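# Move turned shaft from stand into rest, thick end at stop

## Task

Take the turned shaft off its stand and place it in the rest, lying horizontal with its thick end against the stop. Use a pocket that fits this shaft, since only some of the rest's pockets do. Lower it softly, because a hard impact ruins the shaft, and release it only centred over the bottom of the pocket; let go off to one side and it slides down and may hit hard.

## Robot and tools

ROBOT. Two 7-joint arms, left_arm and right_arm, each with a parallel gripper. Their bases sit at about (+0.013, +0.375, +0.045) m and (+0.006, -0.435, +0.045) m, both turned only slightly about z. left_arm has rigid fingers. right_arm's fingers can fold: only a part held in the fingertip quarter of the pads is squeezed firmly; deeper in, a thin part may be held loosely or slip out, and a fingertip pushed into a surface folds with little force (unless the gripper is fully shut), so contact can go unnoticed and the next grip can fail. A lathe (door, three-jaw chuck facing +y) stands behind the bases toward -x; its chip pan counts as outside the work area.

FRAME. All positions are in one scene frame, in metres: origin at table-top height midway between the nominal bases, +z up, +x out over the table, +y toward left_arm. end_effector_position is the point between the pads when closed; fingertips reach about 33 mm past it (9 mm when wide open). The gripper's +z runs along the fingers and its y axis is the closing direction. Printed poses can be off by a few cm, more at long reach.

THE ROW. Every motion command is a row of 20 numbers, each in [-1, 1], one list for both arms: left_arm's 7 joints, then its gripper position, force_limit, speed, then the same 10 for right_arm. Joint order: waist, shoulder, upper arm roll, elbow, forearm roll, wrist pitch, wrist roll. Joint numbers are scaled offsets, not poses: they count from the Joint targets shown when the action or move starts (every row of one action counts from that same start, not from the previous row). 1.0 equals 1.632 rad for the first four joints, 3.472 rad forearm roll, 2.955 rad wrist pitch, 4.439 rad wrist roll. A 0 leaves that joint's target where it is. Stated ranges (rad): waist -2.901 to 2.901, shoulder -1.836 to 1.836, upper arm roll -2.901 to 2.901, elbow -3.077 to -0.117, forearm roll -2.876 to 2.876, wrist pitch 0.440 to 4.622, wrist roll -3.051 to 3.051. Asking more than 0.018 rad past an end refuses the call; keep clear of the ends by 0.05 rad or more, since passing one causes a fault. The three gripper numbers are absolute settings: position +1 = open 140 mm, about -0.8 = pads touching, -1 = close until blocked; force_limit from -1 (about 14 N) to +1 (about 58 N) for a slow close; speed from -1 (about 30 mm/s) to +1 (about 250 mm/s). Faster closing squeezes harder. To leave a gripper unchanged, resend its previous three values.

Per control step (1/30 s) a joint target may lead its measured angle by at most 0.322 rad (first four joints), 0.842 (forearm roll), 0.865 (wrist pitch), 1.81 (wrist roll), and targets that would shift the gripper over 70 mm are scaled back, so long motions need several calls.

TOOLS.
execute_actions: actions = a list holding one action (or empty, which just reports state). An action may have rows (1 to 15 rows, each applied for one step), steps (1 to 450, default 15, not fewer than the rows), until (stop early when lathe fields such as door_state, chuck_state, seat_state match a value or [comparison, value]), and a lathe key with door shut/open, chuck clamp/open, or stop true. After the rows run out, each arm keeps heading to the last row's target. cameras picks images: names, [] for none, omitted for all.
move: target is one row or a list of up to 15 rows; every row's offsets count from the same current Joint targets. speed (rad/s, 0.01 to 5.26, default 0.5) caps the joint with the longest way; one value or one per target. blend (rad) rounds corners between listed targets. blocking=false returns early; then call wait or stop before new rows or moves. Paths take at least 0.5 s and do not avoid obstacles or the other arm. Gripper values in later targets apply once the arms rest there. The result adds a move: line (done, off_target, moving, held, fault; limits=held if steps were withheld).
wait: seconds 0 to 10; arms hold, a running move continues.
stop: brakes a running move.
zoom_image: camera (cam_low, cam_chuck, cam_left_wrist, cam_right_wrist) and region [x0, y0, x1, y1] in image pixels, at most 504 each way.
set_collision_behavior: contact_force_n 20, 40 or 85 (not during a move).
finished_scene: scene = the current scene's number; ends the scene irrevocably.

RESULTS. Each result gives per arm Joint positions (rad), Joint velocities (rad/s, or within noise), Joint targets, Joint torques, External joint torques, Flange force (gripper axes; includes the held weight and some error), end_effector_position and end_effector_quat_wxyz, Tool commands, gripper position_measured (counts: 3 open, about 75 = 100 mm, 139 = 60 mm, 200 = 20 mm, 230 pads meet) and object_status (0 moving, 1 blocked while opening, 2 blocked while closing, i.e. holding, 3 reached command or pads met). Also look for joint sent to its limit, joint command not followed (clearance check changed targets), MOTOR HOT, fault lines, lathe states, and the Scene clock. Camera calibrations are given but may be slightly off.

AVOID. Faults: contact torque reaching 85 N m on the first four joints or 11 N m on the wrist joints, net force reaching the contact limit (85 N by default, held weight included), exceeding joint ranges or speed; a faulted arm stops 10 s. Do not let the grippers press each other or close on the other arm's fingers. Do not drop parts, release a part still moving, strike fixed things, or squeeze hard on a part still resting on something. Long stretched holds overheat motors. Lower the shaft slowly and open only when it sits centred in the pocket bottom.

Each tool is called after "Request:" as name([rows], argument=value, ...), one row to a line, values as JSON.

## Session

Request:
execute_actions(actions=[])

Request:
zoom_image(camera="cam_low", region=[50, 200, 300, 320])

Scene clock: 0.00 s.
left_arm: end_effector_position=(+0.6704, +0.7670, +0.3907) position_measured=3 object_status=3 end_effector_quat_wxyz=(-0.246, +0.643, -0.518, +0.507) | right_arm: end_effector_position=(+0.3654, -0.5581, +0.2399) position_measured=3 object_status=3 end_effector_quat_wxyz=(+0.756, +0.646, +0.069, +0.085)
Joint positions: left_arm=[0.845 0.23 -0.029 -1.884 -1.485 2.216 1.541] | right_arm=[0.38 0.392 0.246 -2.594 -1.242 1.27 -0.123]
Joint velocities: within noise
Joint torques (N m): no reading
External joint torques (N m): no reading
Flange force (N): no reading
Joint targets: left_arm=[0.845 0.230 -0.029 -1.884 -1.485 2.216 1.541] | right_arm=[0.380 0.392 0.246 -2.594 -1.242 1.270 -0.123]
Tool commands: left_gripper/position=+1.0 left_gripper/force_limit=+1.0 left_gripper/speed=+1.0 right_gripper/position=+1.0 right_gripper/force_limit=+1.0 right_gripper/speed=+1.0
lathe: door_state=shut chuck_state=open seat_state=open
camera_calibration:
cam_left_wrist: T_world_to_cam=[[-0.411396, -0.346473, -0.843036, 0.881598], [-0.266844, 0.93019, -0.252074, -0.435154], [0.87152, 0.121257, -0.475131, -0.348149], [0, 0, 0, 1]] pos_world=[0.549987, 0.752441, 0.468111]
cam_right_wrist: T_world_to_cam=[[-0.0398844, 0.134304, 0.990137, -0.138402], [-0.98848, 0.139487, -0.0587379, 0.454569], [-0.146, -0.981074, 0.127194, -0.383196], [0, 0, 0, 1]] pos_world=[0.387866, -0.420762, 0.212478]

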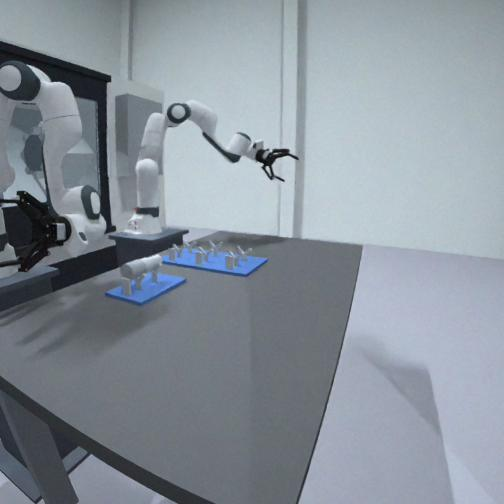

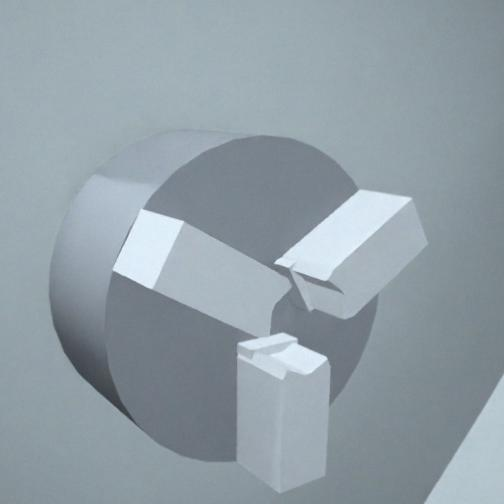

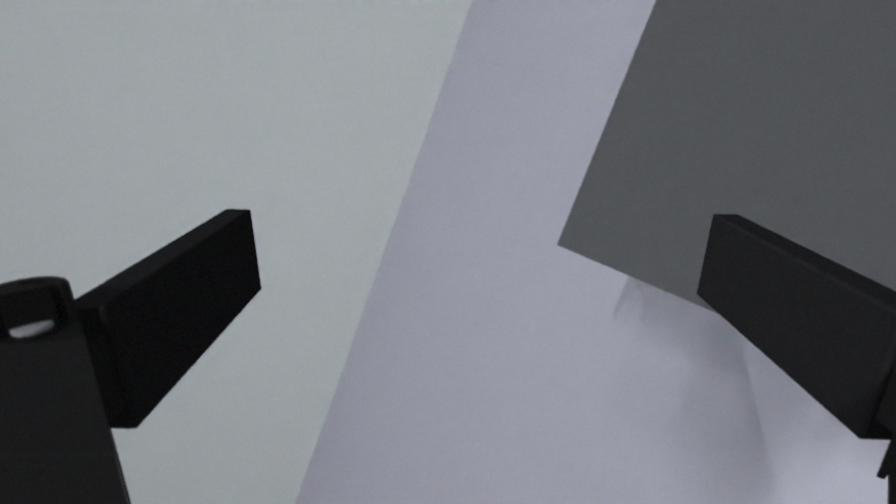

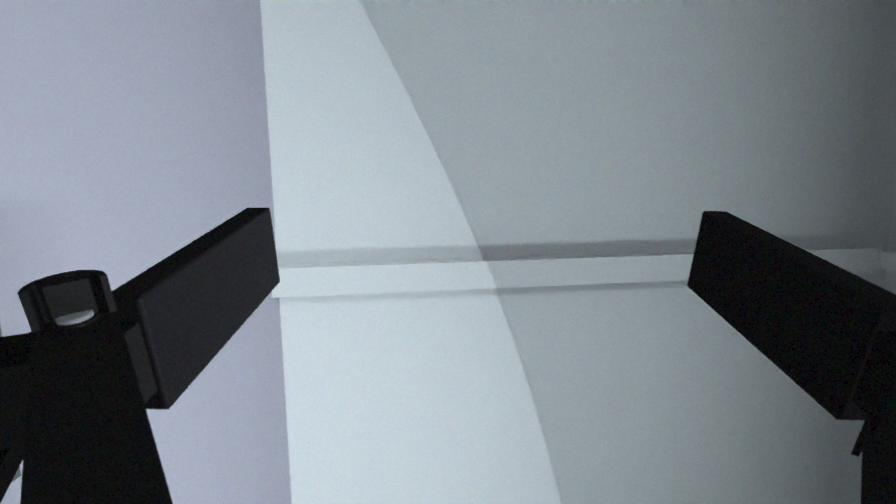

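Scaled by 2.016.

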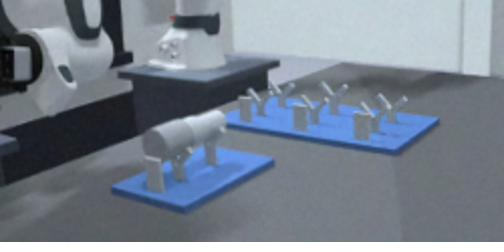

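Request:
move([
  [-0.6146,-0.1569,0.0178,0.0221,0.4277,-0.133,-0.4132,1,1,1,0.337,-0.5466,-0.1507,-0.0037,0.3577,0.2809,0.3814,1,1,1],
  [-0.6146,-0.1569,0.0178,0.0221,0.4277,-0.133,-0.4132,1,1,1,0.337,-0.1857,-0.1507,-0.1642,0.3577,0.8345,0.3814,1,1,1],
], speed=[0.6,0.6], cameras=["cam_low","cam_right_wrist"])

Scene clock: 7.03 s.
left_arm: end_effector_position=(+0.5597, +0.2784, +0.3617) position_measured=3 object_status=3 end_effector_quat_wxyz=(+0.001, +0.747, -0.665, +0.002) | right_arm: end_effector_position=(+0.3448, -0.0006, +0.1612) position_measured=3 object_status=3 end_effector_quat_wxyz=(+0.343, -0.409, +0.829, +0.166)
Joint positions: left_arm=[-0.156 -0.025 -0.002 -1.848 -0.004 1.825 -0.289] | right_arm=[0.928 0.087 0.002 -2.861 -0.004 3.731 1.565]
Joint velocities: left_arm=[within noise] | right_arm=[-0.001 0 0.001 0 0.002 0.004 0]
Joint torques (N m): left_arm=[-0.34 -30.3 0.22 24.34 0.99 2.28 -0.13] | right_arm=[-0.05 -22.2 -0.05 13.35 0.35 3.87 0.16]
External joint torques (N m): left_arm=[-0.27 1.5 0.3 -0.56 0.26 -0.33 -0.13] | right_arm=[0.04 2 -0.05 -0.08 0.17 0.36 0.19]
Flange force (N): left_arm=[1.0 -2.6 0.7] | right_arm=[4.7 0.7 8.7]
Joint targets: left_arm=[-0.158 -0.026 0.000 -1.848 0.000 1.823 -0.293] | right_arm=[0.930 0.089 0.000 -2.862 -0.001 3.736 1.570]
lathe: door_state=shut chuck_state=open seat_state=open
move: done
camera_calibration:
cam_right_wrist: T_world_to_cam=[[-0.782578, 0.622414, -0.0131338, 0.281846], [0.24699, 0.329774, 0.911178, -0.23036], [0.571461, 0.709824, -0.411804, 0.0112782], [0, 0, 0, 1]] pos_world=[0.271018, -0.107464, 0.218245]
Images, in order (width x height): cam_low 504x504, cam_right_wrist 896x504.

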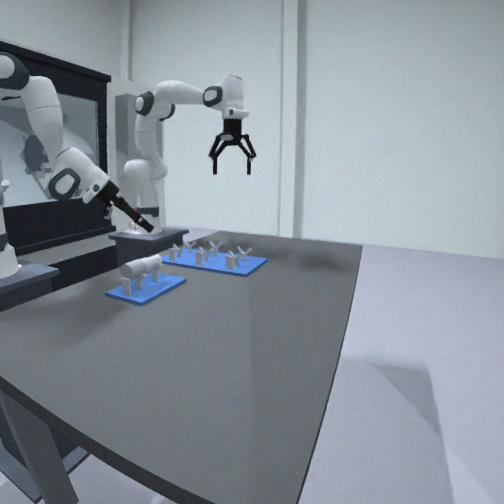

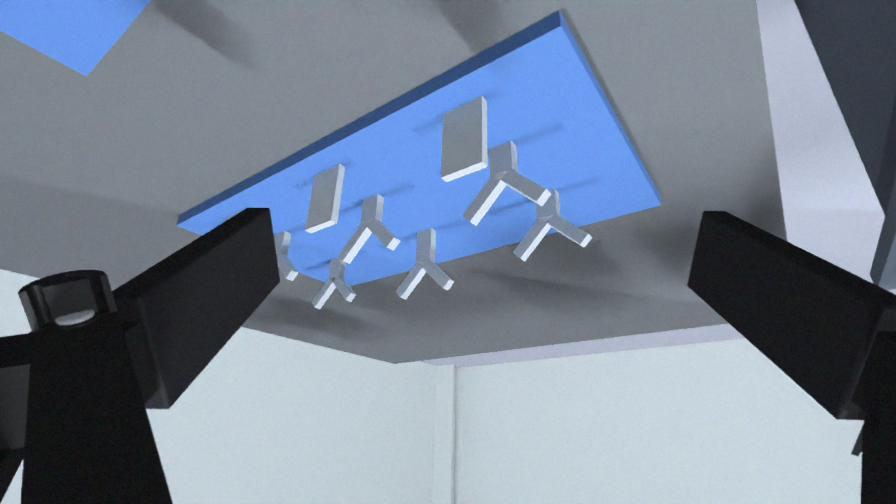

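Request:
zoom_image(camera="cam_right_wrist", region=[455, 130, 605, 270])

Request:
zoom_image(camera="cam_right_wrist", region=[335, 185, 465, 305])

Request:
zoom_image(camera="cam_right_wrist", region=[265, 220, 365, 320])

Scaled by 3.360.

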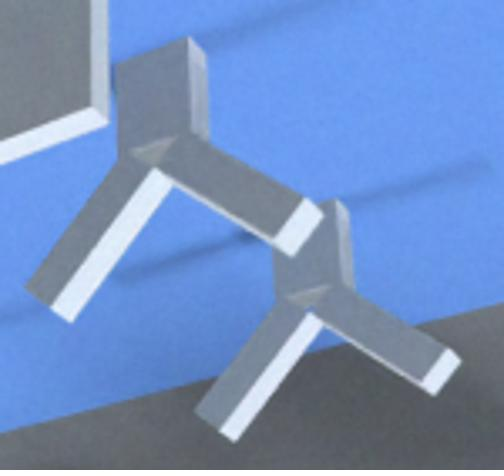

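Scaled by 3.877.

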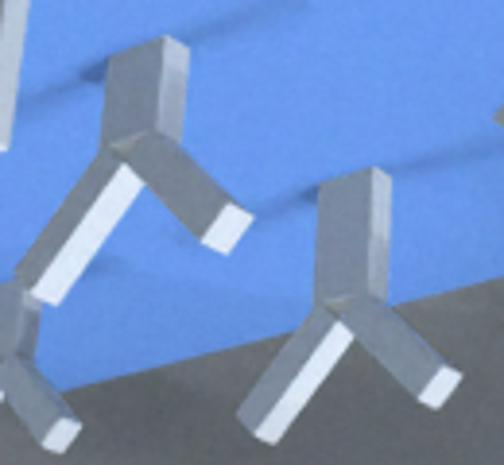

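Scaled by 5.040.

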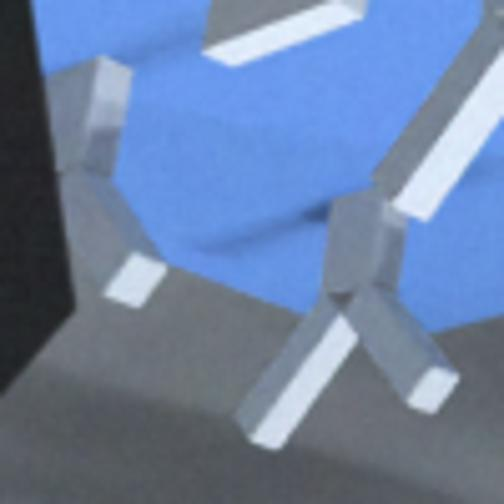

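Request:
move([
  [0,0,0,0,0,0,0,1,1,1,0,-0.361,0,0.1605,0,-0.5536,0,1,1,1],
  [-0.1354,0.0528,0,-0.1605,0,0.1174,-0.016,1,1,1,-1,-0.361,0,0.1605,0,-0.5536,0,1,1,1],
], speed=[0.6,0.6], cameras=["cam_left_wrist"])

Request:
zoom_image(camera="cam_left_wrist", region=[350, 0, 650, 320])

Scene clock: 13.90 s.
left_arm: end_effector_position=(+0.5230, +0.1627, +0.2231) position_measured=3 object_status=3 end_effector_quat_wxyz=(+0.001, +0.696, -0.718, +0.001) | right_arm: end_effector_position=(+0.2915, -0.6896, +0.2535) position_measured=3 object_status=3 end_effector_quat_wxyz=(+0.001, +0.352, +0.936, -0.001)
Joint positions: left_arm=[-0.377 0.058 -0.001 -2.109 -0.004 2.167 -0.359] | right_arm=[-0.701 -0.499 -0.001 -2.601 -0.003 2.104 1.565]
Joint velocities: left_arm=[-0.002 0 -0.001 0.001 0 0.005 -0.006] | right_arm=[within noise]
Joint torques (N m): left_arm=[-0.48 -31.84 0.01 22.87 0.84 2.79 -0.15] | right_arm=[-0.89 -13.76 -0.21 23.68 0.8 2.13 0.18]
External joint torques (N m): left_arm=[-0.56 1.74 -0.11 -0.92 0.21 0.16 -0.15] | right_arm=[-0.92 0.46 0.18 -0.29 0.1 -0.33 0.18]
Flange force (N): left_arm=[1.4 -1.0 3.6] | right_arm=[-0.6 -0.2 0.1]
Joint targets: left_arm=[-0.379 0.060 0.000 -2.110 0.000 2.170 -0.364] | right_arm=[-0.702 -0.501 0.000 -2.600 -0.001 2.100 1.570]
lathe: door_state=shut chuck_state=open seat_state=open
move: done
camera_calibration:
cam_left_wrist: T_world_to_cam=[[-0.999586, 0.028221, -0.00563717, 0.530154], [0.0245787, 0.939064, 0.342864, -0.2412], [0.0149696, 0.342583, -0.939368, 0.289557], [0, 0, 0, 1]] pos_world=[0.531528, 0.112343, 0.357688]
Images, in order (width x height): cam_left_wrist 896x504.

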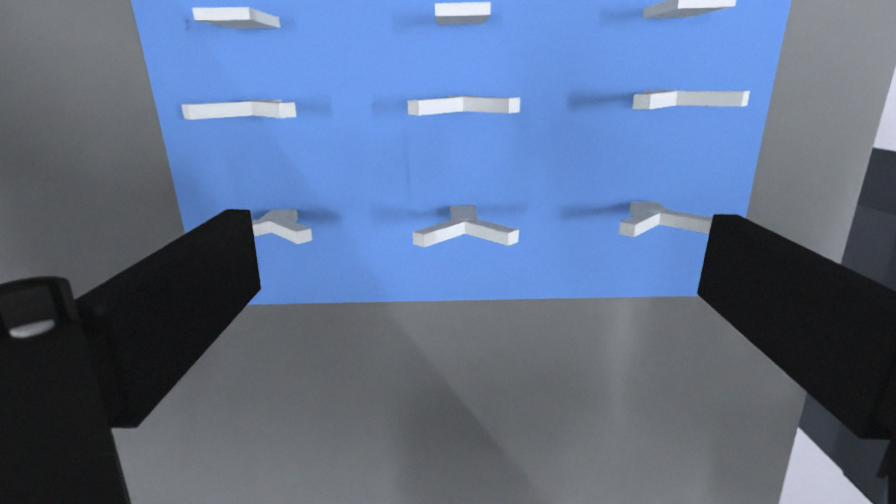

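Scaled by 1.575.

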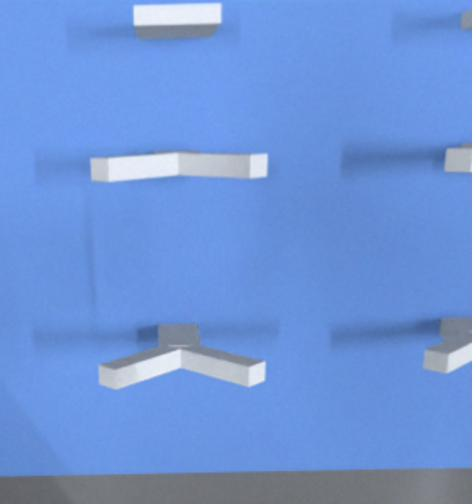

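Request:
move(target=[-0.3033,0.4018,0,0.5729,0,-0.0945,-0.1115,1,1,1,0,0,0,0,0,0,0,1,1,1], speed=0.5, cameras=["cam_left_wrist"])

Request:
zoom_image(camera="cam_left_wrist", region=[320, 0, 660, 360])

Scene clock: 17.50 s.
left_arm: end_effector_position=(+0.4821, -0.2083, +0.2028) position_measured=3 object_status=3 end_effector_quat_wxyz=(+0.003, +0.694, -0.720, +0.001) | right_arm: end_effector_position=(+0.2915, -0.6896, +0.2535) position_measured=3 object_status=3 end_effector_quat_wxyz=(+0.000, +0.352, +0.936, -0.001)
Joint positions: left_arm=[-0.875 0.714 -0.002 -1.176 -0.004 1.893 -0.853] | right_arm=[-0.701 -0.499 -0.001 -2.601 -0.003 2.104 1.565]
Joint velocities: left_arm=[0 0.001 0 0.001 -0.002 0 -0.007] | right_arm=[within noise]
Joint torques (N m): left_arm=[0.66 -51.45 1.24 24.66 0.98 2.3 -0.17] | right_arm=[-0.82 -13.75 -0.23 23.68 0.8 2.14 0.19]
External joint torques (N m): left_arm=[0.58 2.37 0.63 -0.38 0.22 -0.37 -0.17] | right_arm=[-0.88 0.5 0.13 -0.3 0.09 -0.32 0.19]
Flange force (N): left_arm=[6.6 -6.5 1.1] | right_arm=[-0.7 -0.3 0.2]
Joint targets: left_arm=[-0.874 0.716 0.000 -1.175 0.000 1.891 -0.859] | right_arm=[-0.702 -0.501 0.000 -2.600 -0.001 2.100 1.570]
lathe: door_state=shut chuck_state=open seat_state=open
move: done
camera_calibration:
cam_left_wrist: T_world_to_cam=[[-0.999429, 0.0334079, -0.0050935, 0.500509], [0.0296814, 0.939835, 0.340336, 0.113307], [0.016157, 0.339991, -0.94029, 0.397211], [0, 0, 0, 1]] pos_world=[0.490443, -0.258259, 0.33748]
Images, in order (width x height): cam_left_wrist 896x504.

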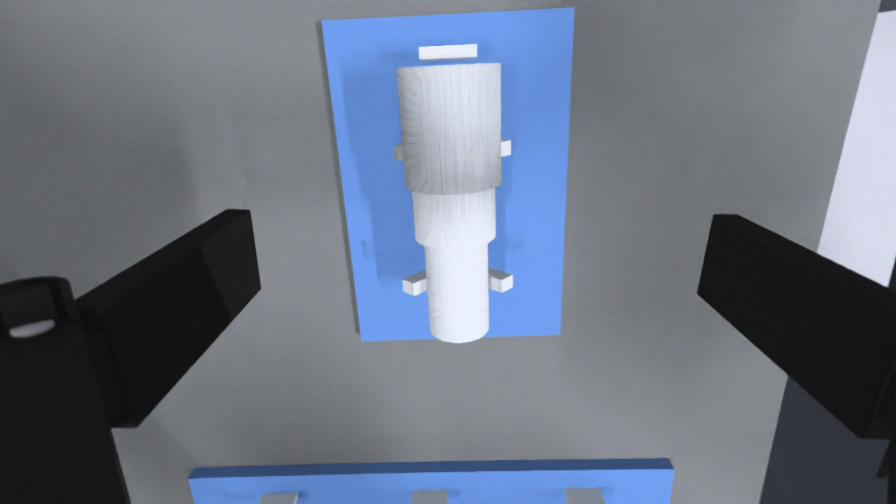

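Scaled by 1.400.

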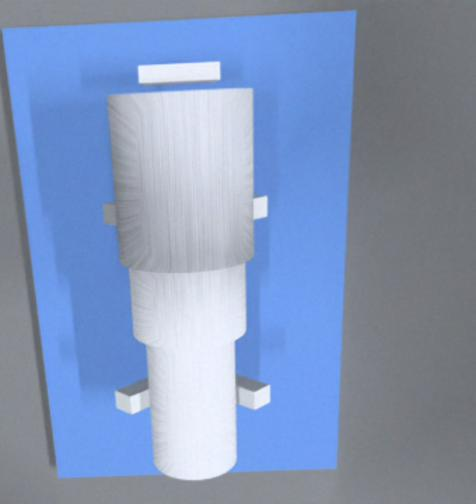

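Request:
move(target=[0.0116,0.0213,0,-0.0743,0,0.0528,-0.0038,1,1,1,0,0,0,0,0,0,0,1,1,1], speed=0.12, cameras=["cam_left_wrist"])

Request:
zoom_image(camera="cam_left_wrist", region=[250, 0, 710, 440])

Scene clock: 19.73 s.
left_arm: end_effector_position=(+0.4893, -0.1945, +0.1330) position_measured=3 object_status=3 end_effector_quat_wxyz=(+0.002, +0.707, -0.707, -0.001) | right_arm: end_effector_position=(+0.2914, -0.6896, +0.2535) position_measured=3 object_status=3 end_effector_quat_wxyz=(+0.000, +0.352, +0.936, -0.001)
Joint positions: left_arm=[-0.856 0.75 -0.002 -1.295 -0.004 2.044 -0.871] | right_arm=[-0.701 -0.499 -0.001 -2.601 -0.003 2.104 1.565]
Joint velocities: left_arm=[-0.001 -0.001 0 -0.001 0.001 0.004 -0.002] | right_arm=[within noise]
Joint torques (N m): left_arm=[0.6 -51.7 1.18 23.73 0.94 2.81 -0.09] | right_arm=[-0.82 -13.65 -0.18 23.69 0.8 2.16 0.2]
External joint torques (N m): left_arm=[0.59 2.14 0.59 -0.74 0.23 0.17 -0.09] | right_arm=[-0.81 0.62 0.25 -0.3 0.1 -0.3 0.2]
Flange force (N): left_arm=[1.9 -2.4 3.2] | right_arm=[-1.1 0.0 0.3]
Joint targets: left_arm=[-0.855 0.751 0.000 -1.296 0.000 2.047 -0.876] | right_arm=[-0.702 -0.501 0.000 -2.600 -0.001 2.100 1.570]
lathe: door_state=shut chuck_state=open seat_state=open
move: done
camera_calibration:
cam_left_wrist: T_world_to_cam=[[-0.999987, -0.00432992, -0.00259044, 0.499472], [-0.00495625, 0.939149, 0.343474, 0.140345], [0.000945591, 0.343483, -0.939159, 0.334766], [0, 0, 0, 1]] pos_world=[0.499845, -0.244629, 0.267487]
Images, in order (width x height): cam_left_wrist 896x504.

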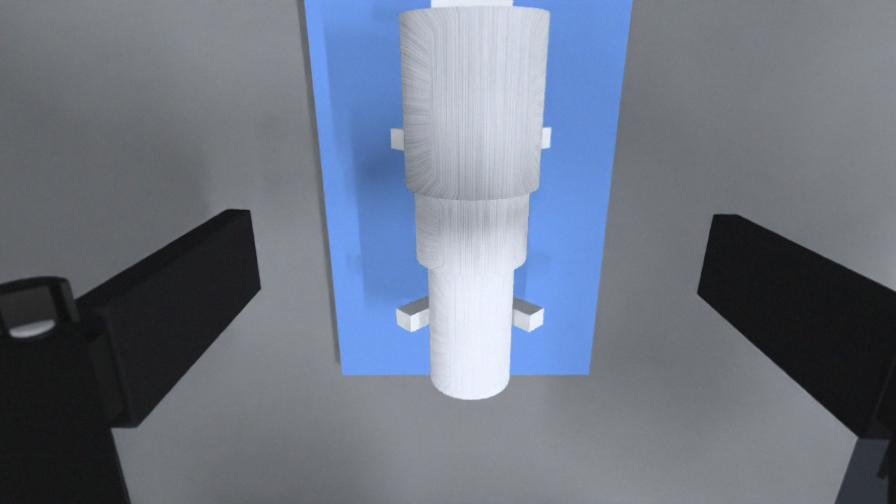

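Scaled by 1.096.

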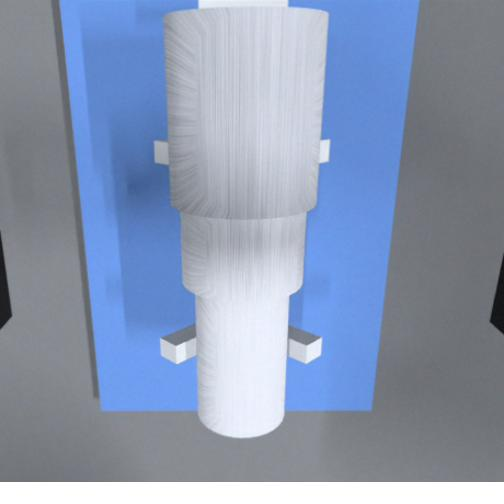

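Request:
move([
  [0,0.032,0,-0.0143,0,0.0256,-0.0014,1,1,1,0,0,0,0,0,0,0,1,1,1],
  [0,0.032,0,-0.0143,0,0.0256,-0.0014,-0.05,0,-0.8,0,0,0,0,0,0,0,1,1,1],
], speed=0.08, cameras=["cam_left_wrist","cam_low"])

Request:
zoom_image(camera="cam_low", region=[90, 220, 210, 320])

Scene clock: 23.37 s.
left_arm: end_effector_position=(+0.4895, -0.1947, +0.0902) position_measured=135 object_status=0 end_effector_quat_wxyz=(+0.002, +0.710, -0.704, +0.000) | right_arm: end_effector_position=(+0.2914, -0.6896, +0.2535) position_measured=3 object_status=3 end_effector_quat_wxyz=(+0.000, +0.352, +0.936, -0.001)
Joint positions: left_arm=[-0.856 0.802 -0.002 -1.319 -0.004 2.121 -0.878] | right_arm=[-0.701 -0.499 -0.001 -2.601 -0.003 2.104 1.565]
Joint velocities: within noise
Joint torques (N m): left_arm=[0.62 -52.28 1.25 23.51 0.89 2.78 -0.17] | right_arm=[-0.81 -13.66 -0.24 23.65 0.8 2.17 0.15]
External joint torques (N m): left_arm=[0.47 2.23 0.55 -0.58 0.2 0.13 -0.17] | right_arm=[-0.81 0.6 0.17 -0.33 0.1 -0.29 0.15]
Flange force (N): left_arm=[3.0 -3.0 3.4] | right_arm=[-1.0 -0.2 0.4]
Joint targets: left_arm=[-0.855 0.803 0.000 -1.319 0.000 2.123 -0.882] | right_arm=[-0.702 -0.501 0.000 -2.600 -0.001 2.100 1.570]
lathe: door_state=shut chuck_state=open seat_state=open
move: done
camera_calibration:
cam_left_wrist: T_world_to_cam=[[-0.999928, -0.0115223, -0.0033143, 0.498215], [-0.0119603, 0.939337, 0.342787, 0.158747], [-0.000836458, 0.342802, -0.939407, 0.295347], [0, 0, 0, 1]] pos_world=[0.500325, -0.244622, 0.224686]
Images, in order (width x height): cam_low 504x504, cam_left_wrist 896x504.

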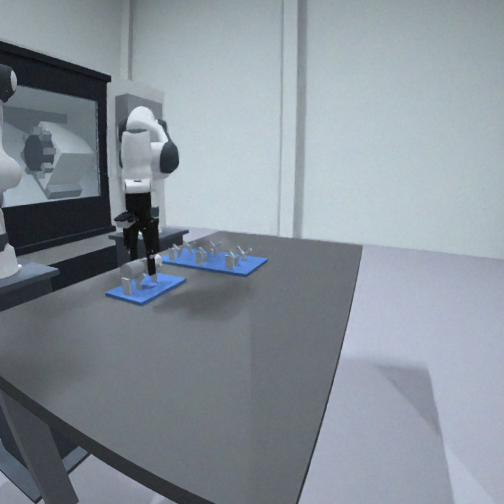

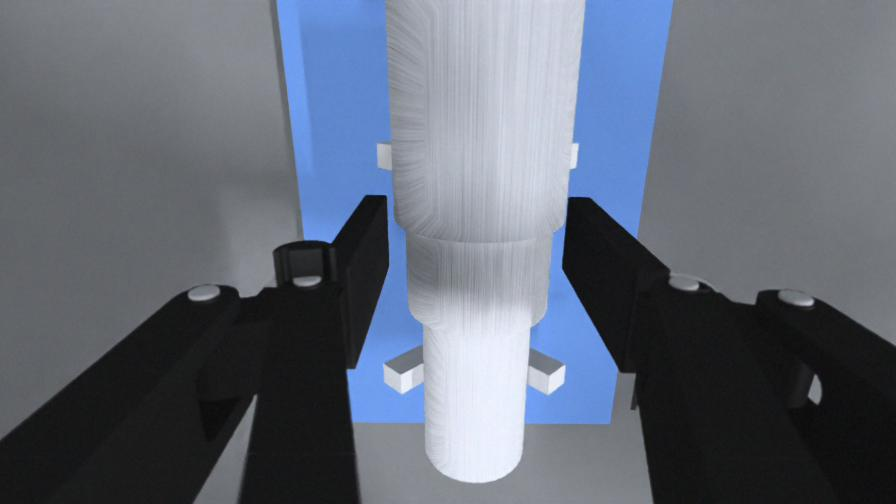

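Scaled by 4.200.

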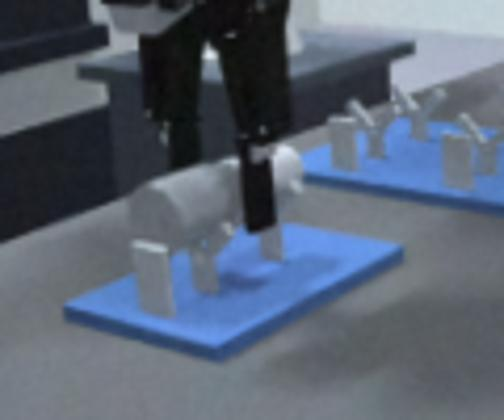

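Request:
move([
  [-0.001,0,0,0,0,0,-0.0002,-0.05,0,-1,0,0,0,0,0,0,0,1,1,1],
  [-0.001,0,0,0,0,0,-0.0002,-1,0,-1,0,0,0,0,0,0,0,1,1,1],
], speed=0.05, cameras=[])

Request:
wait(seconds=1.2, cameras=["cam_left_wrist"])

Scene clock: 25.30 s.
left_arm: end_effector_position=(+0.4901, -0.1940, +0.0903) position_measured=165 object_status=0 end_effector_quat_wxyz=(+0.001, +0.711, -0.703, +0.000) | right_arm: end_effector_position=(+0.2914, -0.6896, +0.2535) position_measured=3 object_status=3 end_effector_quat_wxyz=(+0.000, +0.352, +0.936, -0.001)
Joint positions: left_arm=[-0.857 0.801 -0.001 -1.319 -0.002 2.12 -0.882] | right_arm=[-0.701 -0.499 -0.001 -2.601 -0.003 2.104 1.565]
Joint velocities: within noise
Joint torques (N m): left_arm=[0.37 -50.7 1.36 23.07 0.92 3 -0.03] | right_arm=[-0.83 -13.68 -0.21 23.67 0.79 2.17 0.19]
External joint torques (N m): left_arm=[0.17 3.8 0.6 -1.04 0.23 0.34 -0.03] | right_arm=[-0.82 0.52 0.22 -0.26 0.09 -0.27 0.19]
Flange force (N): left_arm=[4.9 -4.3 6.0] | right_arm=[-0.9 -0.1 0.3]
Joint targets: left_arm=[-0.857 0.803 0.000 -1.319 0.000 2.123 -0.883] | right_arm=[-0.702 -0.501 0.000 -2.600 -0.001 2.100 1.570]
lathe: door_state=shut chuck_state=open seat_state=open
move: done
No camera images: "cameras" was empty.

Scene clock: 26.50 s.
left_arm: end_effector_position=(+0.4901, -0.1940, +0.0903) position_measured=165 object_status=2 end_effector_quat_wxyz=(+0.001, +0.711, -0.703, +0.000) | right_arm: end_effector_position=(+0.2914, -0.6896, +0.2535) position_measured=3 object_status=3 end_effector_quat_wxyz=(+0.000, +0.352, +0.936, -0.001)
Joint positions: left_arm=[-0.857 0.801 -0.001 -1.319 -0.002 2.12 -0.882] | right_arm=[-0.701 -0.499 -0.001 -2.601 -0.003 2.104 1.565]
Joint velocities: within noise
Joint torques (N m): left_arm=[0.38 -50.69 1.31 23.1 0.91 3 0] | right_arm=[-0.79 -13.67 -0.22 23.66 0.8 2.17 0.21]
External joint torques (N m): left_arm=[0.42 3.89 0.69 -1.04 0.22 0.34 0] | right_arm=[-0.83 0.5 0.15 -0.26 0.1 -0.28 0.21]
Flange force (N): left_arm=[4.9 -4.8 6.1] | right_arm=[-0.8 -0.1 0.2]
Joint targets: left_arm=[-0.857 0.803 0.000 -1.319 0.000 2.123 -0.883] | right_arm=[-0.702 -0.501 0.000 -2.600 -0.001 2.100 1.570]
Tool commands: left_gripper/position=-1.0 left_gripper/force_limit=+0.0 left_gripper/speed=-1.0 right_gripper/position=+1.0 right_gripper/force_limit=+1.0 right_gripper/speed=+1.0
lathe: door_state=shut chuck_state=open seat_state=open
wait: 1.20 s
camera_calibration:
cam_left_wrist: T_world_to_cam=[[-0.999875, -0.0151515, -0.00446115, 0.498157], [-0.0157612, 0.938775, 0.344171, 0.159609], [-0.0010267, 0.344199, -0.938896, 0.295561], [0, 0, 0, 1]] pos_world=[0.500914, -0.244021, 0.224791]
Images, in order (width x height): cam_left_wrist 896x504.

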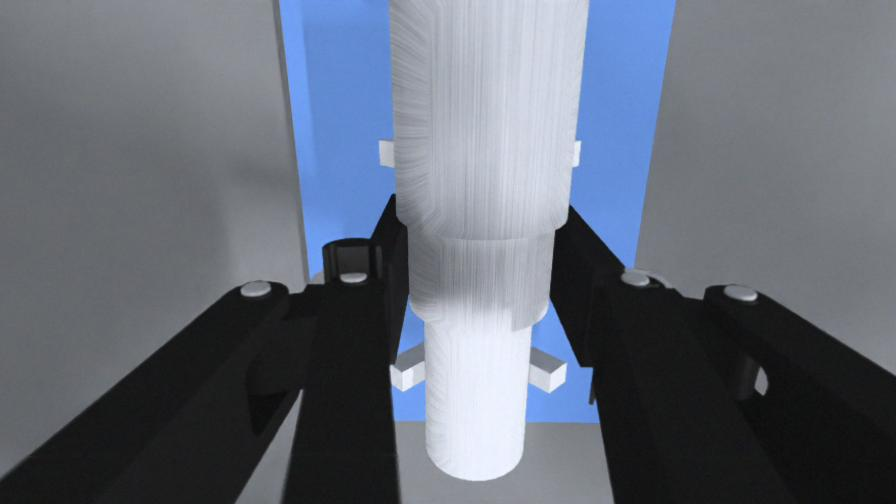

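Request:
move([
  [0,-0.0252,0,0.0078,0,-0.0138,0,-1,0,-1,0,0,0,0,0,0,0,1,1,1],
  [0,-0.0451,0,0.0218,0,-0.0325,0,-1,0,-1,0,0,0,0,0,0,0,1,1,1],
  [0,-0.0732,0,0.0694,0,-0.0743,0,-1,0,-1,0,0,0,0,0,0,0,1,1,1],
  [0.2874,-0.4377,0,-0.491,0,0.0332,0.1099,-1,0,-1,0,0,0,0,0,0,0,1,1,1],
], speed=[0.03,0.08,0.15,0.22], blend=0.01, cameras=["cam_left_wrist"])

Scene clock: 34.80 s.
left_arm: end_effector_position=(+0.5224, +0.1570, +0.1994) position_measured=165 object_status=2 end_effector_quat_wxyz=(+0.002, +0.707, -0.707, -0.002) | right_arm: end_effector_position=(+0.2914, -0.6896, +0.2535) position_measured=3 object_status=3 end_effector_quat_wxyz=(+0.000, +0.352, +0.936, -0.001)
Joint positions: left_arm=[-0.389 0.096 0 -2.124 -0.002 2.215 -0.402] | right_arm=[-0.701 -0.499 -0.001 -2.601 -0.003 2.104 1.565]
Joint velocities: left_arm=[0 0 0 0 0 0 0.005] | right_arm=[within noise]
Joint torques (N m): left_arm=[0.41 -36.36 0.09 24.94 0.51 3.29 0.2] | right_arm=[-0.79 -13.67 -0.27 23.65 0.79 2.19 0.19]
External joint torques (N m): left_arm=[0.41 -1.76 0.02 1.52 -0.1 0.67 0.2] | right_arm=[-0.77 0.59 0.17 -0.32 0.09 -0.27 0.19]
Flange force (N): left_arm=[-0.7 -0.4 -2.4] | right_arm=[-1.0 -0.1 0.5]
Joint targets: left_arm=[-0.387 0.088 0.000 -2.121 0.000 2.221 -0.395] | right_arm=[-0.702 -0.501 0.000 -2.600 -0.001 2.100 1.570]
lathe: door_state=shut chuck_state=open seat_state=open
move: done
camera_calibration:
cam_left_wrist: T_world_to_cam=[[-0.999994, -0.0033696, -0.000860757, 0.533792], [-0.00345931, 0.938237, 0.345976, -0.213497], [-0.000358207, 0.345977, -0.938243, 0.27644], [0, 0, 0, 1]] pos_world=[0.533149, 0.106468, 0.333693]
Images, in order (width x height): cam_left_wrist 896x504.

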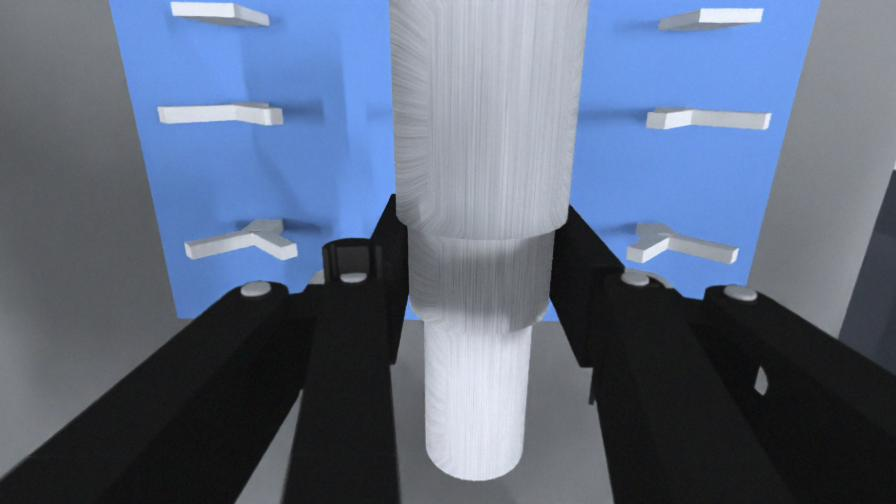

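Request:
move([
  [0,0.0396,0,-0.0259,0,0.0379,0.0014,-1,0,-1,0,0,0,0,0,0,0,1,1,1],
  [0,0.0811,0,-0.0414,0,0.0693,0.0014,-1,0,-1,0,0,0,0,0,0,0,1,1,1],
], speed=[0.12,0.06], blend=0.01, cameras=["cam_left_wrist"])

Request:
zoom_image(camera="cam_left_wrist", region=[360, 60, 600, 180])

Request:
zoom_image(camera="cam_left_wrist", region=[360, 260, 600, 400])

Scene clock: 38.13 s.
left_arm: end_effector_position=(+0.5241, +0.1564, +0.1173) position_measured=165 object_status=2 end_effector_quat_wxyz=(+0.000, +0.704, -0.710, +0.002) | right_arm: end_effector_position=(+0.2914, -0.6896, +0.2535) position_measured=3 object_status=3 end_effector_quat_wxyz=(+0.000, +0.352, +0.936, -0.001)
Joint positions: left_arm=[-0.389 0.224 0 -2.192 -0.002 2.419 -0.393] | right_arm=[-0.701 -0.499 -0.001 -2.601 -0.003 2.104 1.565]
Joint velocities: left_arm=[0.001 0 0 0 0 0.005 0.001] | right_arm=[within noise]
Joint torques (N m): left_arm=[0.38 -37.72 0.29 22.91 0.43 3.41 0.17] | right_arm=[-0.76 -13.65 -0.26 23.67 0.8 2.19 0.19]
External joint torques (N m): left_arm=[0.45 -1.06 0.17 1.56 -0.08 0.79 0.17] | right_arm=[-0.75 0.5 0.16 -0.24 0.11 -0.25 0.19]
Flange force (N): left_arm=[-0.1 -2.4 -0.8] | right_arm=[-0.9 -0.1 0.3]
Joint targets: left_arm=[-0.387 0.221 0.000 -2.188 0.000 2.426 -0.389] | right_arm=[-0.702 -0.501 0.000 -2.600 -0.001 2.100 1.570]
lathe: door_state=shut chuck_state=open seat_state=open
move: done
camera_calibration:
cam_left_wrist: T_world_to_cam=[[-0.999951, 0.00428057, -0.00890229, 0.535123], [0.000967264, 0.939328, 0.343018, -0.186736], [0.00983049, 0.342992, -0.939287, 0.194907], [0, 0, 0, 1]] pos_world=[0.533361, 0.106264, 0.251891]
Images, in order (width x height): cam_left_wrist 896x504.

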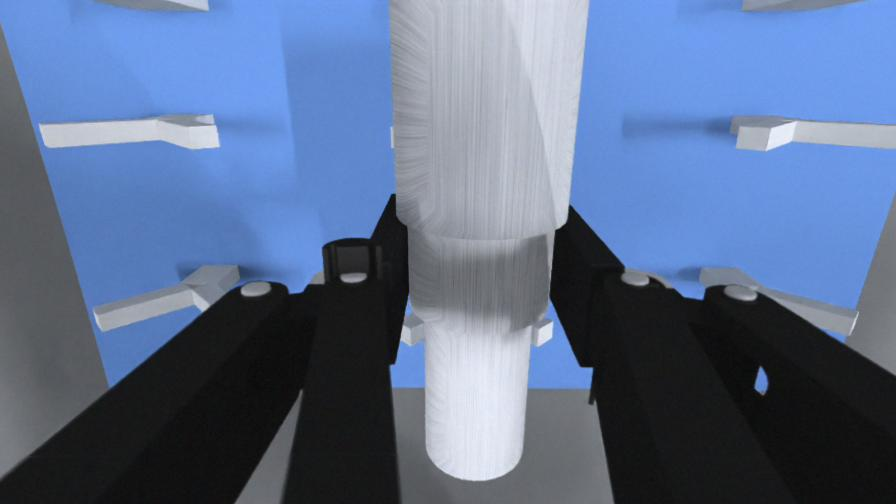

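Scaled by 2.100.

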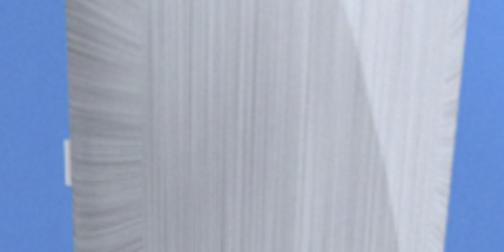

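Scaled by 2.100.

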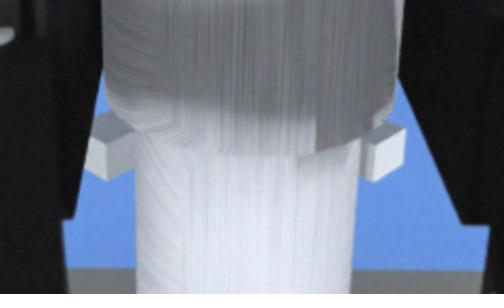

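Request:
move(target=[-0.0004,0.0219,0,-0.0065,0,0.0157,-0.0001,-1,0,-1,0,0,0,0,0,0,0,1,1,1], speed=0.03, cameras=["cam_left_wrist"])

Request:
zoom_image(camera="cam_left_wrist", region=[360, 60, 600, 180])

Request:
zoom_image(camera="cam_left_wrist", region=[360, 260, 600, 400])

Scene clock: 40.27 s.
left_arm: end_effector_position=(+0.5235, +0.1566, +0.0976) position_measured=165 object_status=2 end_effector_quat_wxyz=(+0.000, +0.704, -0.710, +0.002) | right_arm: end_effector_position=(+0.2914, -0.6896, +0.2535) position_measured=3 object_status=3 end_effector_quat_wxyz=(+0.000, +0.352, +0.936, -0.001)
Joint positions: left_arm=[-0.389 0.26 0 -2.202 -0.002 2.465 -0.393] | right_arm=[-0.701 -0.499 -0.001 -2.601 -0.003 2.104 1.565]
Joint velocities: left_arm=[0.001 0 0 0.002 0 0.004 0.001] | right_arm=[within noise]
Joint torques (N m): left_arm=[0.09 -38.1 0.35 22.19 0.39 3.29 0.16] | right_arm=[-0.77 -13.59 -0.27 23.62 0.81 2.19 0.18]
External joint torques (N m): left_arm=[0.1 -1 0.13 1.53 -0.09 0.68 0.16] | right_arm=[-0.83 0.57 0.08 -0.3 0.1 -0.26 0.18]
Flange force (N): left_arm=[0.4 -2.4 -0.9] | right_arm=[-0.9 -0.3 0.4]
Joint targets: left_arm=[-0.388 0.256 0.000 -2.199 0.000 2.472 -0.390] | right_arm=[-0.702 -0.501 0.000 -2.600 -0.001 2.100 1.570]
lathe: door_state=shut chuck_state=open seat_state=open
move: done
camera_calibration:
cam_left_wrist: T_world_to_cam=[[-0.999947, 0.00422914, -0.00934787, 0.534453], [0.000767084, 0.939361, 0.342928, -0.180136], [0.0102313, 0.342903, -0.939315, 0.176109], [0, 0, 0, 1]] pos_world=[0.532761, 0.106564, 0.232191]
Images, in order (width x height): cam_left_wrist 896x504.

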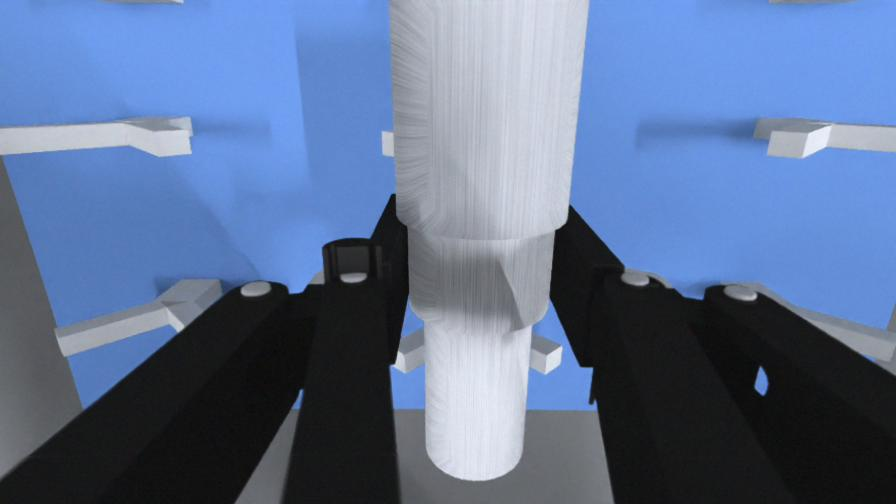

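Scaled by 2.100.

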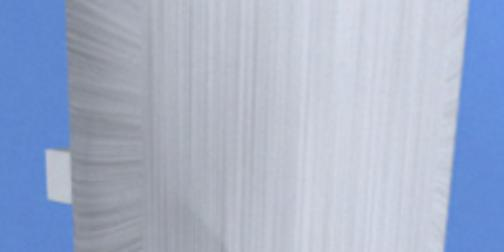

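Scaled by 2.100.

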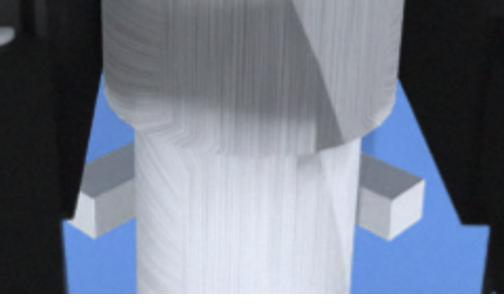

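Request:
move(target=[0,0.0047,0,-0.001,0,0.0031,0,-1,0,-1,0,0,0,0,0,0,0,1,1,1], speed=0.015, cameras=[])

Request:
move(target=[0,0.0023,0,-0.0005,0,0.0016,0,-1,0,-1,0,0,0,0,0,0,0,1,1,1], speed=0.01, cameras=["cam_left_wrist"])

Scene clock: 41.23 s.
left_arm: end_effector_position=(+0.5234, +0.1567, +0.0936) position_measured=165 object_status=2 end_effector_quat_wxyz=(+0.000, +0.704, -0.710, +0.002) | right_arm: end_effector_position=(+0.2914, -0.6896, +0.2535) position_measured=3 object_status=3 end_effector_quat_wxyz=(+0.000, +0.352, +0.936, -0.001)
Joint positions: left_arm=[-0.389 0.267 0 -2.203 -0.002 2.475 -0.393] | right_arm=[-0.701 -0.499 -0.001 -2.601 -0.003 2.104 1.565]
Joint velocities: left_arm=[0 0 -0.001 0 0 0.005 -0.001] | right_arm=[within noise]
Joint torques (N m): left_arm=[0.05 -38.28 0.35 22.07 0.39 3.34 0.15] | right_arm=[-0.81 -13.57 -0.3 23.63 0.8 2.18 0.15]
External joint torques (N m): left_arm=[0.06 -0.59 0.13 1.24 -0.08 0.69 0.15] | right_arm=[-0.83 0.64 0.1 -0.3 0.1 -0.26 0.15]
Flange force (N): left_arm=[0.4 -2.3 0.1] | right_arm=[-1.2 -0.3 0.5]
Joint targets: left_arm=[-0.388 0.264 0.000 -2.201 0.000 2.481 -0.390] | right_arm=[-0.702 -0.501 0.000 -2.600 -0.001 2.100 1.570]
lathe: door_state=shut chuck_state=open seat_state=open
move: done
No camera images: "cameras" was empty.

Scene clock: 41.93 s.
left_arm: end_effector_position=(+0.5235, +0.1566, +0.0917) position_measured=165 object_status=2 end_effector_quat_wxyz=(+0.000, +0.704, -0.710, +0.002) | right_arm: end_effector_position=(+0.2914, -0.6896, +0.2535) position_measured=3 object_status=3 end_effector_quat_wxyz=(+0.000, +0.352, +0.936, -0.001)
Joint positions: left_arm=[-0.389 0.271 0 -2.204 -0.002 2.48 -0.393] | right_arm=[-0.701 -0.499 -0.001 -2.601 -0.003 2.104 1.565]
Joint velocities: within noise
Joint torques (N m): left_arm=[0.06 -38.18 0.35 21.93 0.39 3.3 0.18] | right_arm=[-0.73 -13.61 -0.26 23.68 0.8 2.2 0.17]
External joint torques (N m): left_arm=[0.04 -0.69 0.11 1.26 -0.08 0.66 0.18] | right_arm=[-0.69 0.48 0.21 -0.19 0.1 -0.24 0.17]
Flange force (N): left_arm=[0.4 -2.2 -0.2] | right_arm=[-1.0 0.0 0.2]
Joint targets: left_arm=[-0.388 0.268 0.000 -2.201 0.000 2.486 -0.390] | right_arm=[-0.702 -0.501 0.000 -2.600 -0.001 2.100 1.570]
lathe: door_state=shut chuck_state=open seat_state=open
move: done
camera_calibration:
cam_left_wrist: T_world_to_cam=[[-0.999941, 0.00424638, -0.00998065, 0.534435], [0.000568699, 0.939438, 0.342718, -0.177968], [0.0108315, 0.342692, -0.939385, 0.170286], [0, 0, 0, 1]] pos_world=[0.53266, 0.106565, 0.226291]
Images, in order (width x height): cam_left_wrist 896x504.

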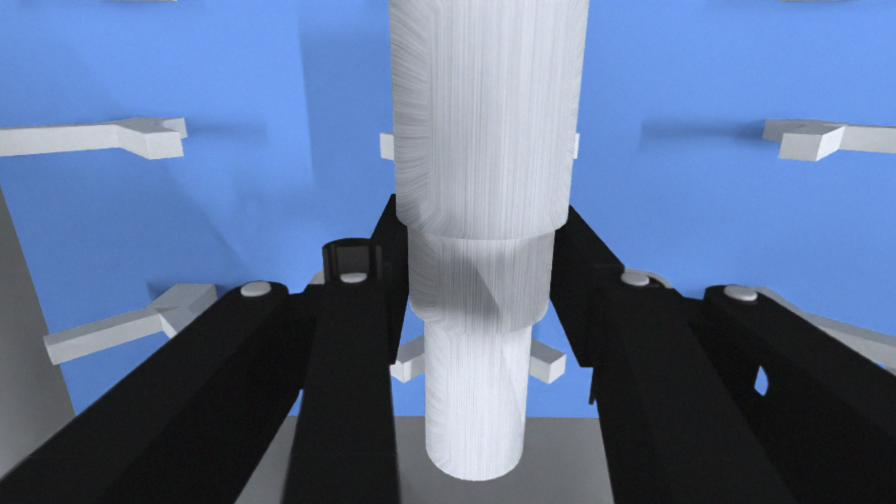

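Request:
move(target=[-0.002,0.0012,0,0.0018,0,-0.0003,-0.0007,-1,0,-1,0,0,0,0,0,0,0,1,1,1], speed=0.01, cameras=[])

Request:
move(target=[-0.001,0.0006,0,0.0009,0,-0.0002,-0.0003,-1,0,-1,0,0,0,0,0,0,0,1,1,1], speed=0.01, cameras=["cam_left_wrist"])

Scene clock: 42.80 s.
left_arm: end_effector_position=(+0.5232, +0.1561, +0.0909) position_measured=165 object_status=2 end_effector_quat_wxyz=(+0.000, +0.704, -0.710, +0.002) | right_arm: end_effector_position=(+0.2914, -0.6896, +0.2535) position_measured=3 object_status=3 end_effector_quat_wxyz=(+0.000, +0.352, +0.936, -0.001)
Joint positions: left_arm=[-0.39 0.273 0 -2.204 -0.002 2.48 -0.393] | right_arm=[-0.701 -0.499 -0.001 -2.601 -0.003 2.104 1.565]
Joint velocities: within noise
Joint torques (N m): left_arm=[-0.61 -38.21 0.38 22.74 0.39 3.19 0.01] | right_arm=[-0.82 -13.61 -0.16 23.64 0.8 2.19 0.11]
External joint torques (N m): left_arm=[-0.71 -0.75 0.05 2.17 -0.08 0.57 0.01] | right_arm=[-0.86 0.51 0.22 -0.25 0.09 -0.25 0.11]
Flange force (N): left_arm=[2.9 -4.7 -0.7] | right_arm=[-0.9 -0.3 0.3]
Joint targets: left_arm=[-0.391 0.270 0.000 -2.198 0.000 2.485 -0.393] | right_arm=[-0.702 -0.501 0.000 -2.600 -0.001 2.100 1.570]
lathe: door_state=shut chuck_state=open seat_state=open
move: done
No camera images: "cameras" was empty.

Scene clock: 43.50 s.
left_arm: end_effector_position=(+0.5234, +0.1551, +0.0910) position_measured=165 object_status=2 end_effector_quat_wxyz=(+0.000, +0.703, -0.711, +0.002) | right_arm: end_effector_position=(+0.2914, -0.6896, +0.2535) position_measured=3 object_status=3 end_effector_quat_wxyz=(+0.000, +0.352, +0.936, -0.001)
Joint positions: left_arm=[-0.391 0.274 0 -2.202 -0.002 2.48 -0.393] | right_arm=[-0.701 -0.499 -0.001 -2.601 -0.003 2.104 1.565]
Joint velocities: within noise
Joint torques (N m): left_arm=[-0.54 -38.23 0.36 22.52 0.39 3.11 0] | right_arm=[-0.79 -13.61 -0.23 23.6 0.78 2.19 0.14]
External joint torques (N m): left_arm=[-0.55 -0.8 0.13 2.01 -0.09 0.5 0] | right_arm=[-0.81 0.61 0.17 -0.37 0.08 -0.26 0.14]
Flange force (N): left_arm=[2.4 -4.2 -1.0] | right_arm=[-0.9 -0.2 0.6]
Joint targets: left_arm=[-0.393 0.271 0.000 -2.197 0.000 2.484 -0.394] | right_arm=[-0.702 -0.501 0.000 -2.600 -0.001 2.100 1.570]
lathe: door_state=shut chuck_state=open seat_state=open
move: done
camera_calibration:
cam_left_wrist: T_world_to_cam=[[-0.99993, 0.00689552, -0.00964493, 0.533782], [0.00317123, 0.939391, 0.342832, -0.177629], [0.0114244, 0.342777, -0.939347, 0.169848], [0, 0, 0, 1]] pos_world=[0.532368, 0.104962, 0.225591]
Images, in order (width x height): cam_left_wrist 896x504.

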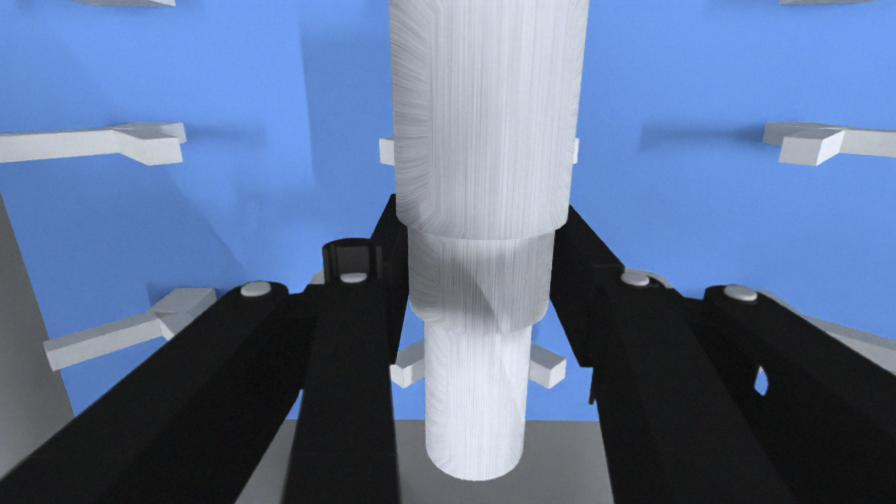

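Request:
move(target=[-0.001,0.0003,0,0.0007,0,-0.0002,-0.0003,-1,0,-1,0,0,0,0,0,0,0,1,1,1], speed=0.01, cameras=[])

Request:
move(target=[-0.001,0.0003,0,0.0007,0,-0.0002,-0.0003,-1,0,-1,0,0,0,0,0,0,0,1,1,1], speed=0.01, cameras=[])

Scene clock: 44.33 s.
left_arm: end_effector_position=(+0.5235, +0.1540, +0.0912) position_measured=165 object_status=2 end_effector_quat_wxyz=(+0.000, +0.703, -0.711, +0.002) | right_arm: end_effector_position=(+0.2914, -0.6896, +0.2535) position_measured=3 object_status=3 end_effector_quat_wxyz=(+0.000, +0.352, +0.936, -0.001)
Joint positions: left_arm=[-0.393 0.274 0 -2.201 -0.002 2.48 -0.393] | right_arm=[-0.701 -0.499 -0.001 -2.601 -0.003 2.104 1.565]
Joint velocities: within noise
Joint torques (N m): left_arm=[-0.53 -38.25 0.38 22.53 0.39 3.04 -0.04] | right_arm=[-0.85 -13.64 -0.27 23.63 0.8 2.2 0.19]
External joint torques (N m): left_arm=[-0.57 -0.51 0.11 1.78 -0.08 0.39 -0.04] | right_arm=[-0.87 0.56 0.13 -0.27 0.1 -0.24 0.19]
Flange force (N): left_arm=[2.5 -4.2 -0.6] | right_arm=[-1.0 -0.3 0.4]
Joint targets: left_arm=[-0.395 0.271 0.000 -2.196 0.000 2.484 -0.395] | right_arm=[-0.702 -0.501 0.000 -2.600 -0.001 2.100 1.570]
lathe: door_state=shut chuck_state=open seat_state=open
move: done
No camera images: "cameras" was empty.

Scene clock: 45.03 s.
left_arm: end_effector_position=(+0.5236, +0.1530, +0.0913) position_measured=165 object_status=2 end_effector_quat_wxyz=(+0.000, +0.702, -0.712, +0.003) | right_arm: end_effector_position=(+0.2914, -0.6896, +0.2535) position_measured=3 object_status=3 end_effector_quat_wxyz=(+0.000, +0.352, +0.936, -0.001)
Joint positions: left_arm=[-0.395 0.275 0 -2.2 -0.002 2.48 -0.393] | right_arm=[-0.701 -0.499 -0.001 -2.601 -0.003 2.104 1.565]
Joint velocities: within noise
Joint torques (N m): left_arm=[-0.52 -38.31 0.37 22.78 0.39 3.04 -0.09] | right_arm=[-0.79 -13.58 -0.21 23.61 0.79 2.17 0.16]
External joint torques (N m): left_arm=[-0.51 -0.69 0.14 2.09 -0.08 0.4 -0.09] | right_arm=[-0.77 0.68 0.23 -0.4 0.09 -0.29 0.16]
Flange force (N): left_arm=[2.8 -4.9 -1.0] | right_arm=[-1.0 -0.1 0.6]
Joint targets: left_arm=[-0.396 0.272 0.000 -2.195 0.000 2.483 -0.397] | right_arm=[-0.702 -0.501 0.000 -2.600 -0.001 2.100 1.570]
lathe: door_state=shut chuck_state=open seat_state=open
move: done
No camera images: "cameras" was empty.


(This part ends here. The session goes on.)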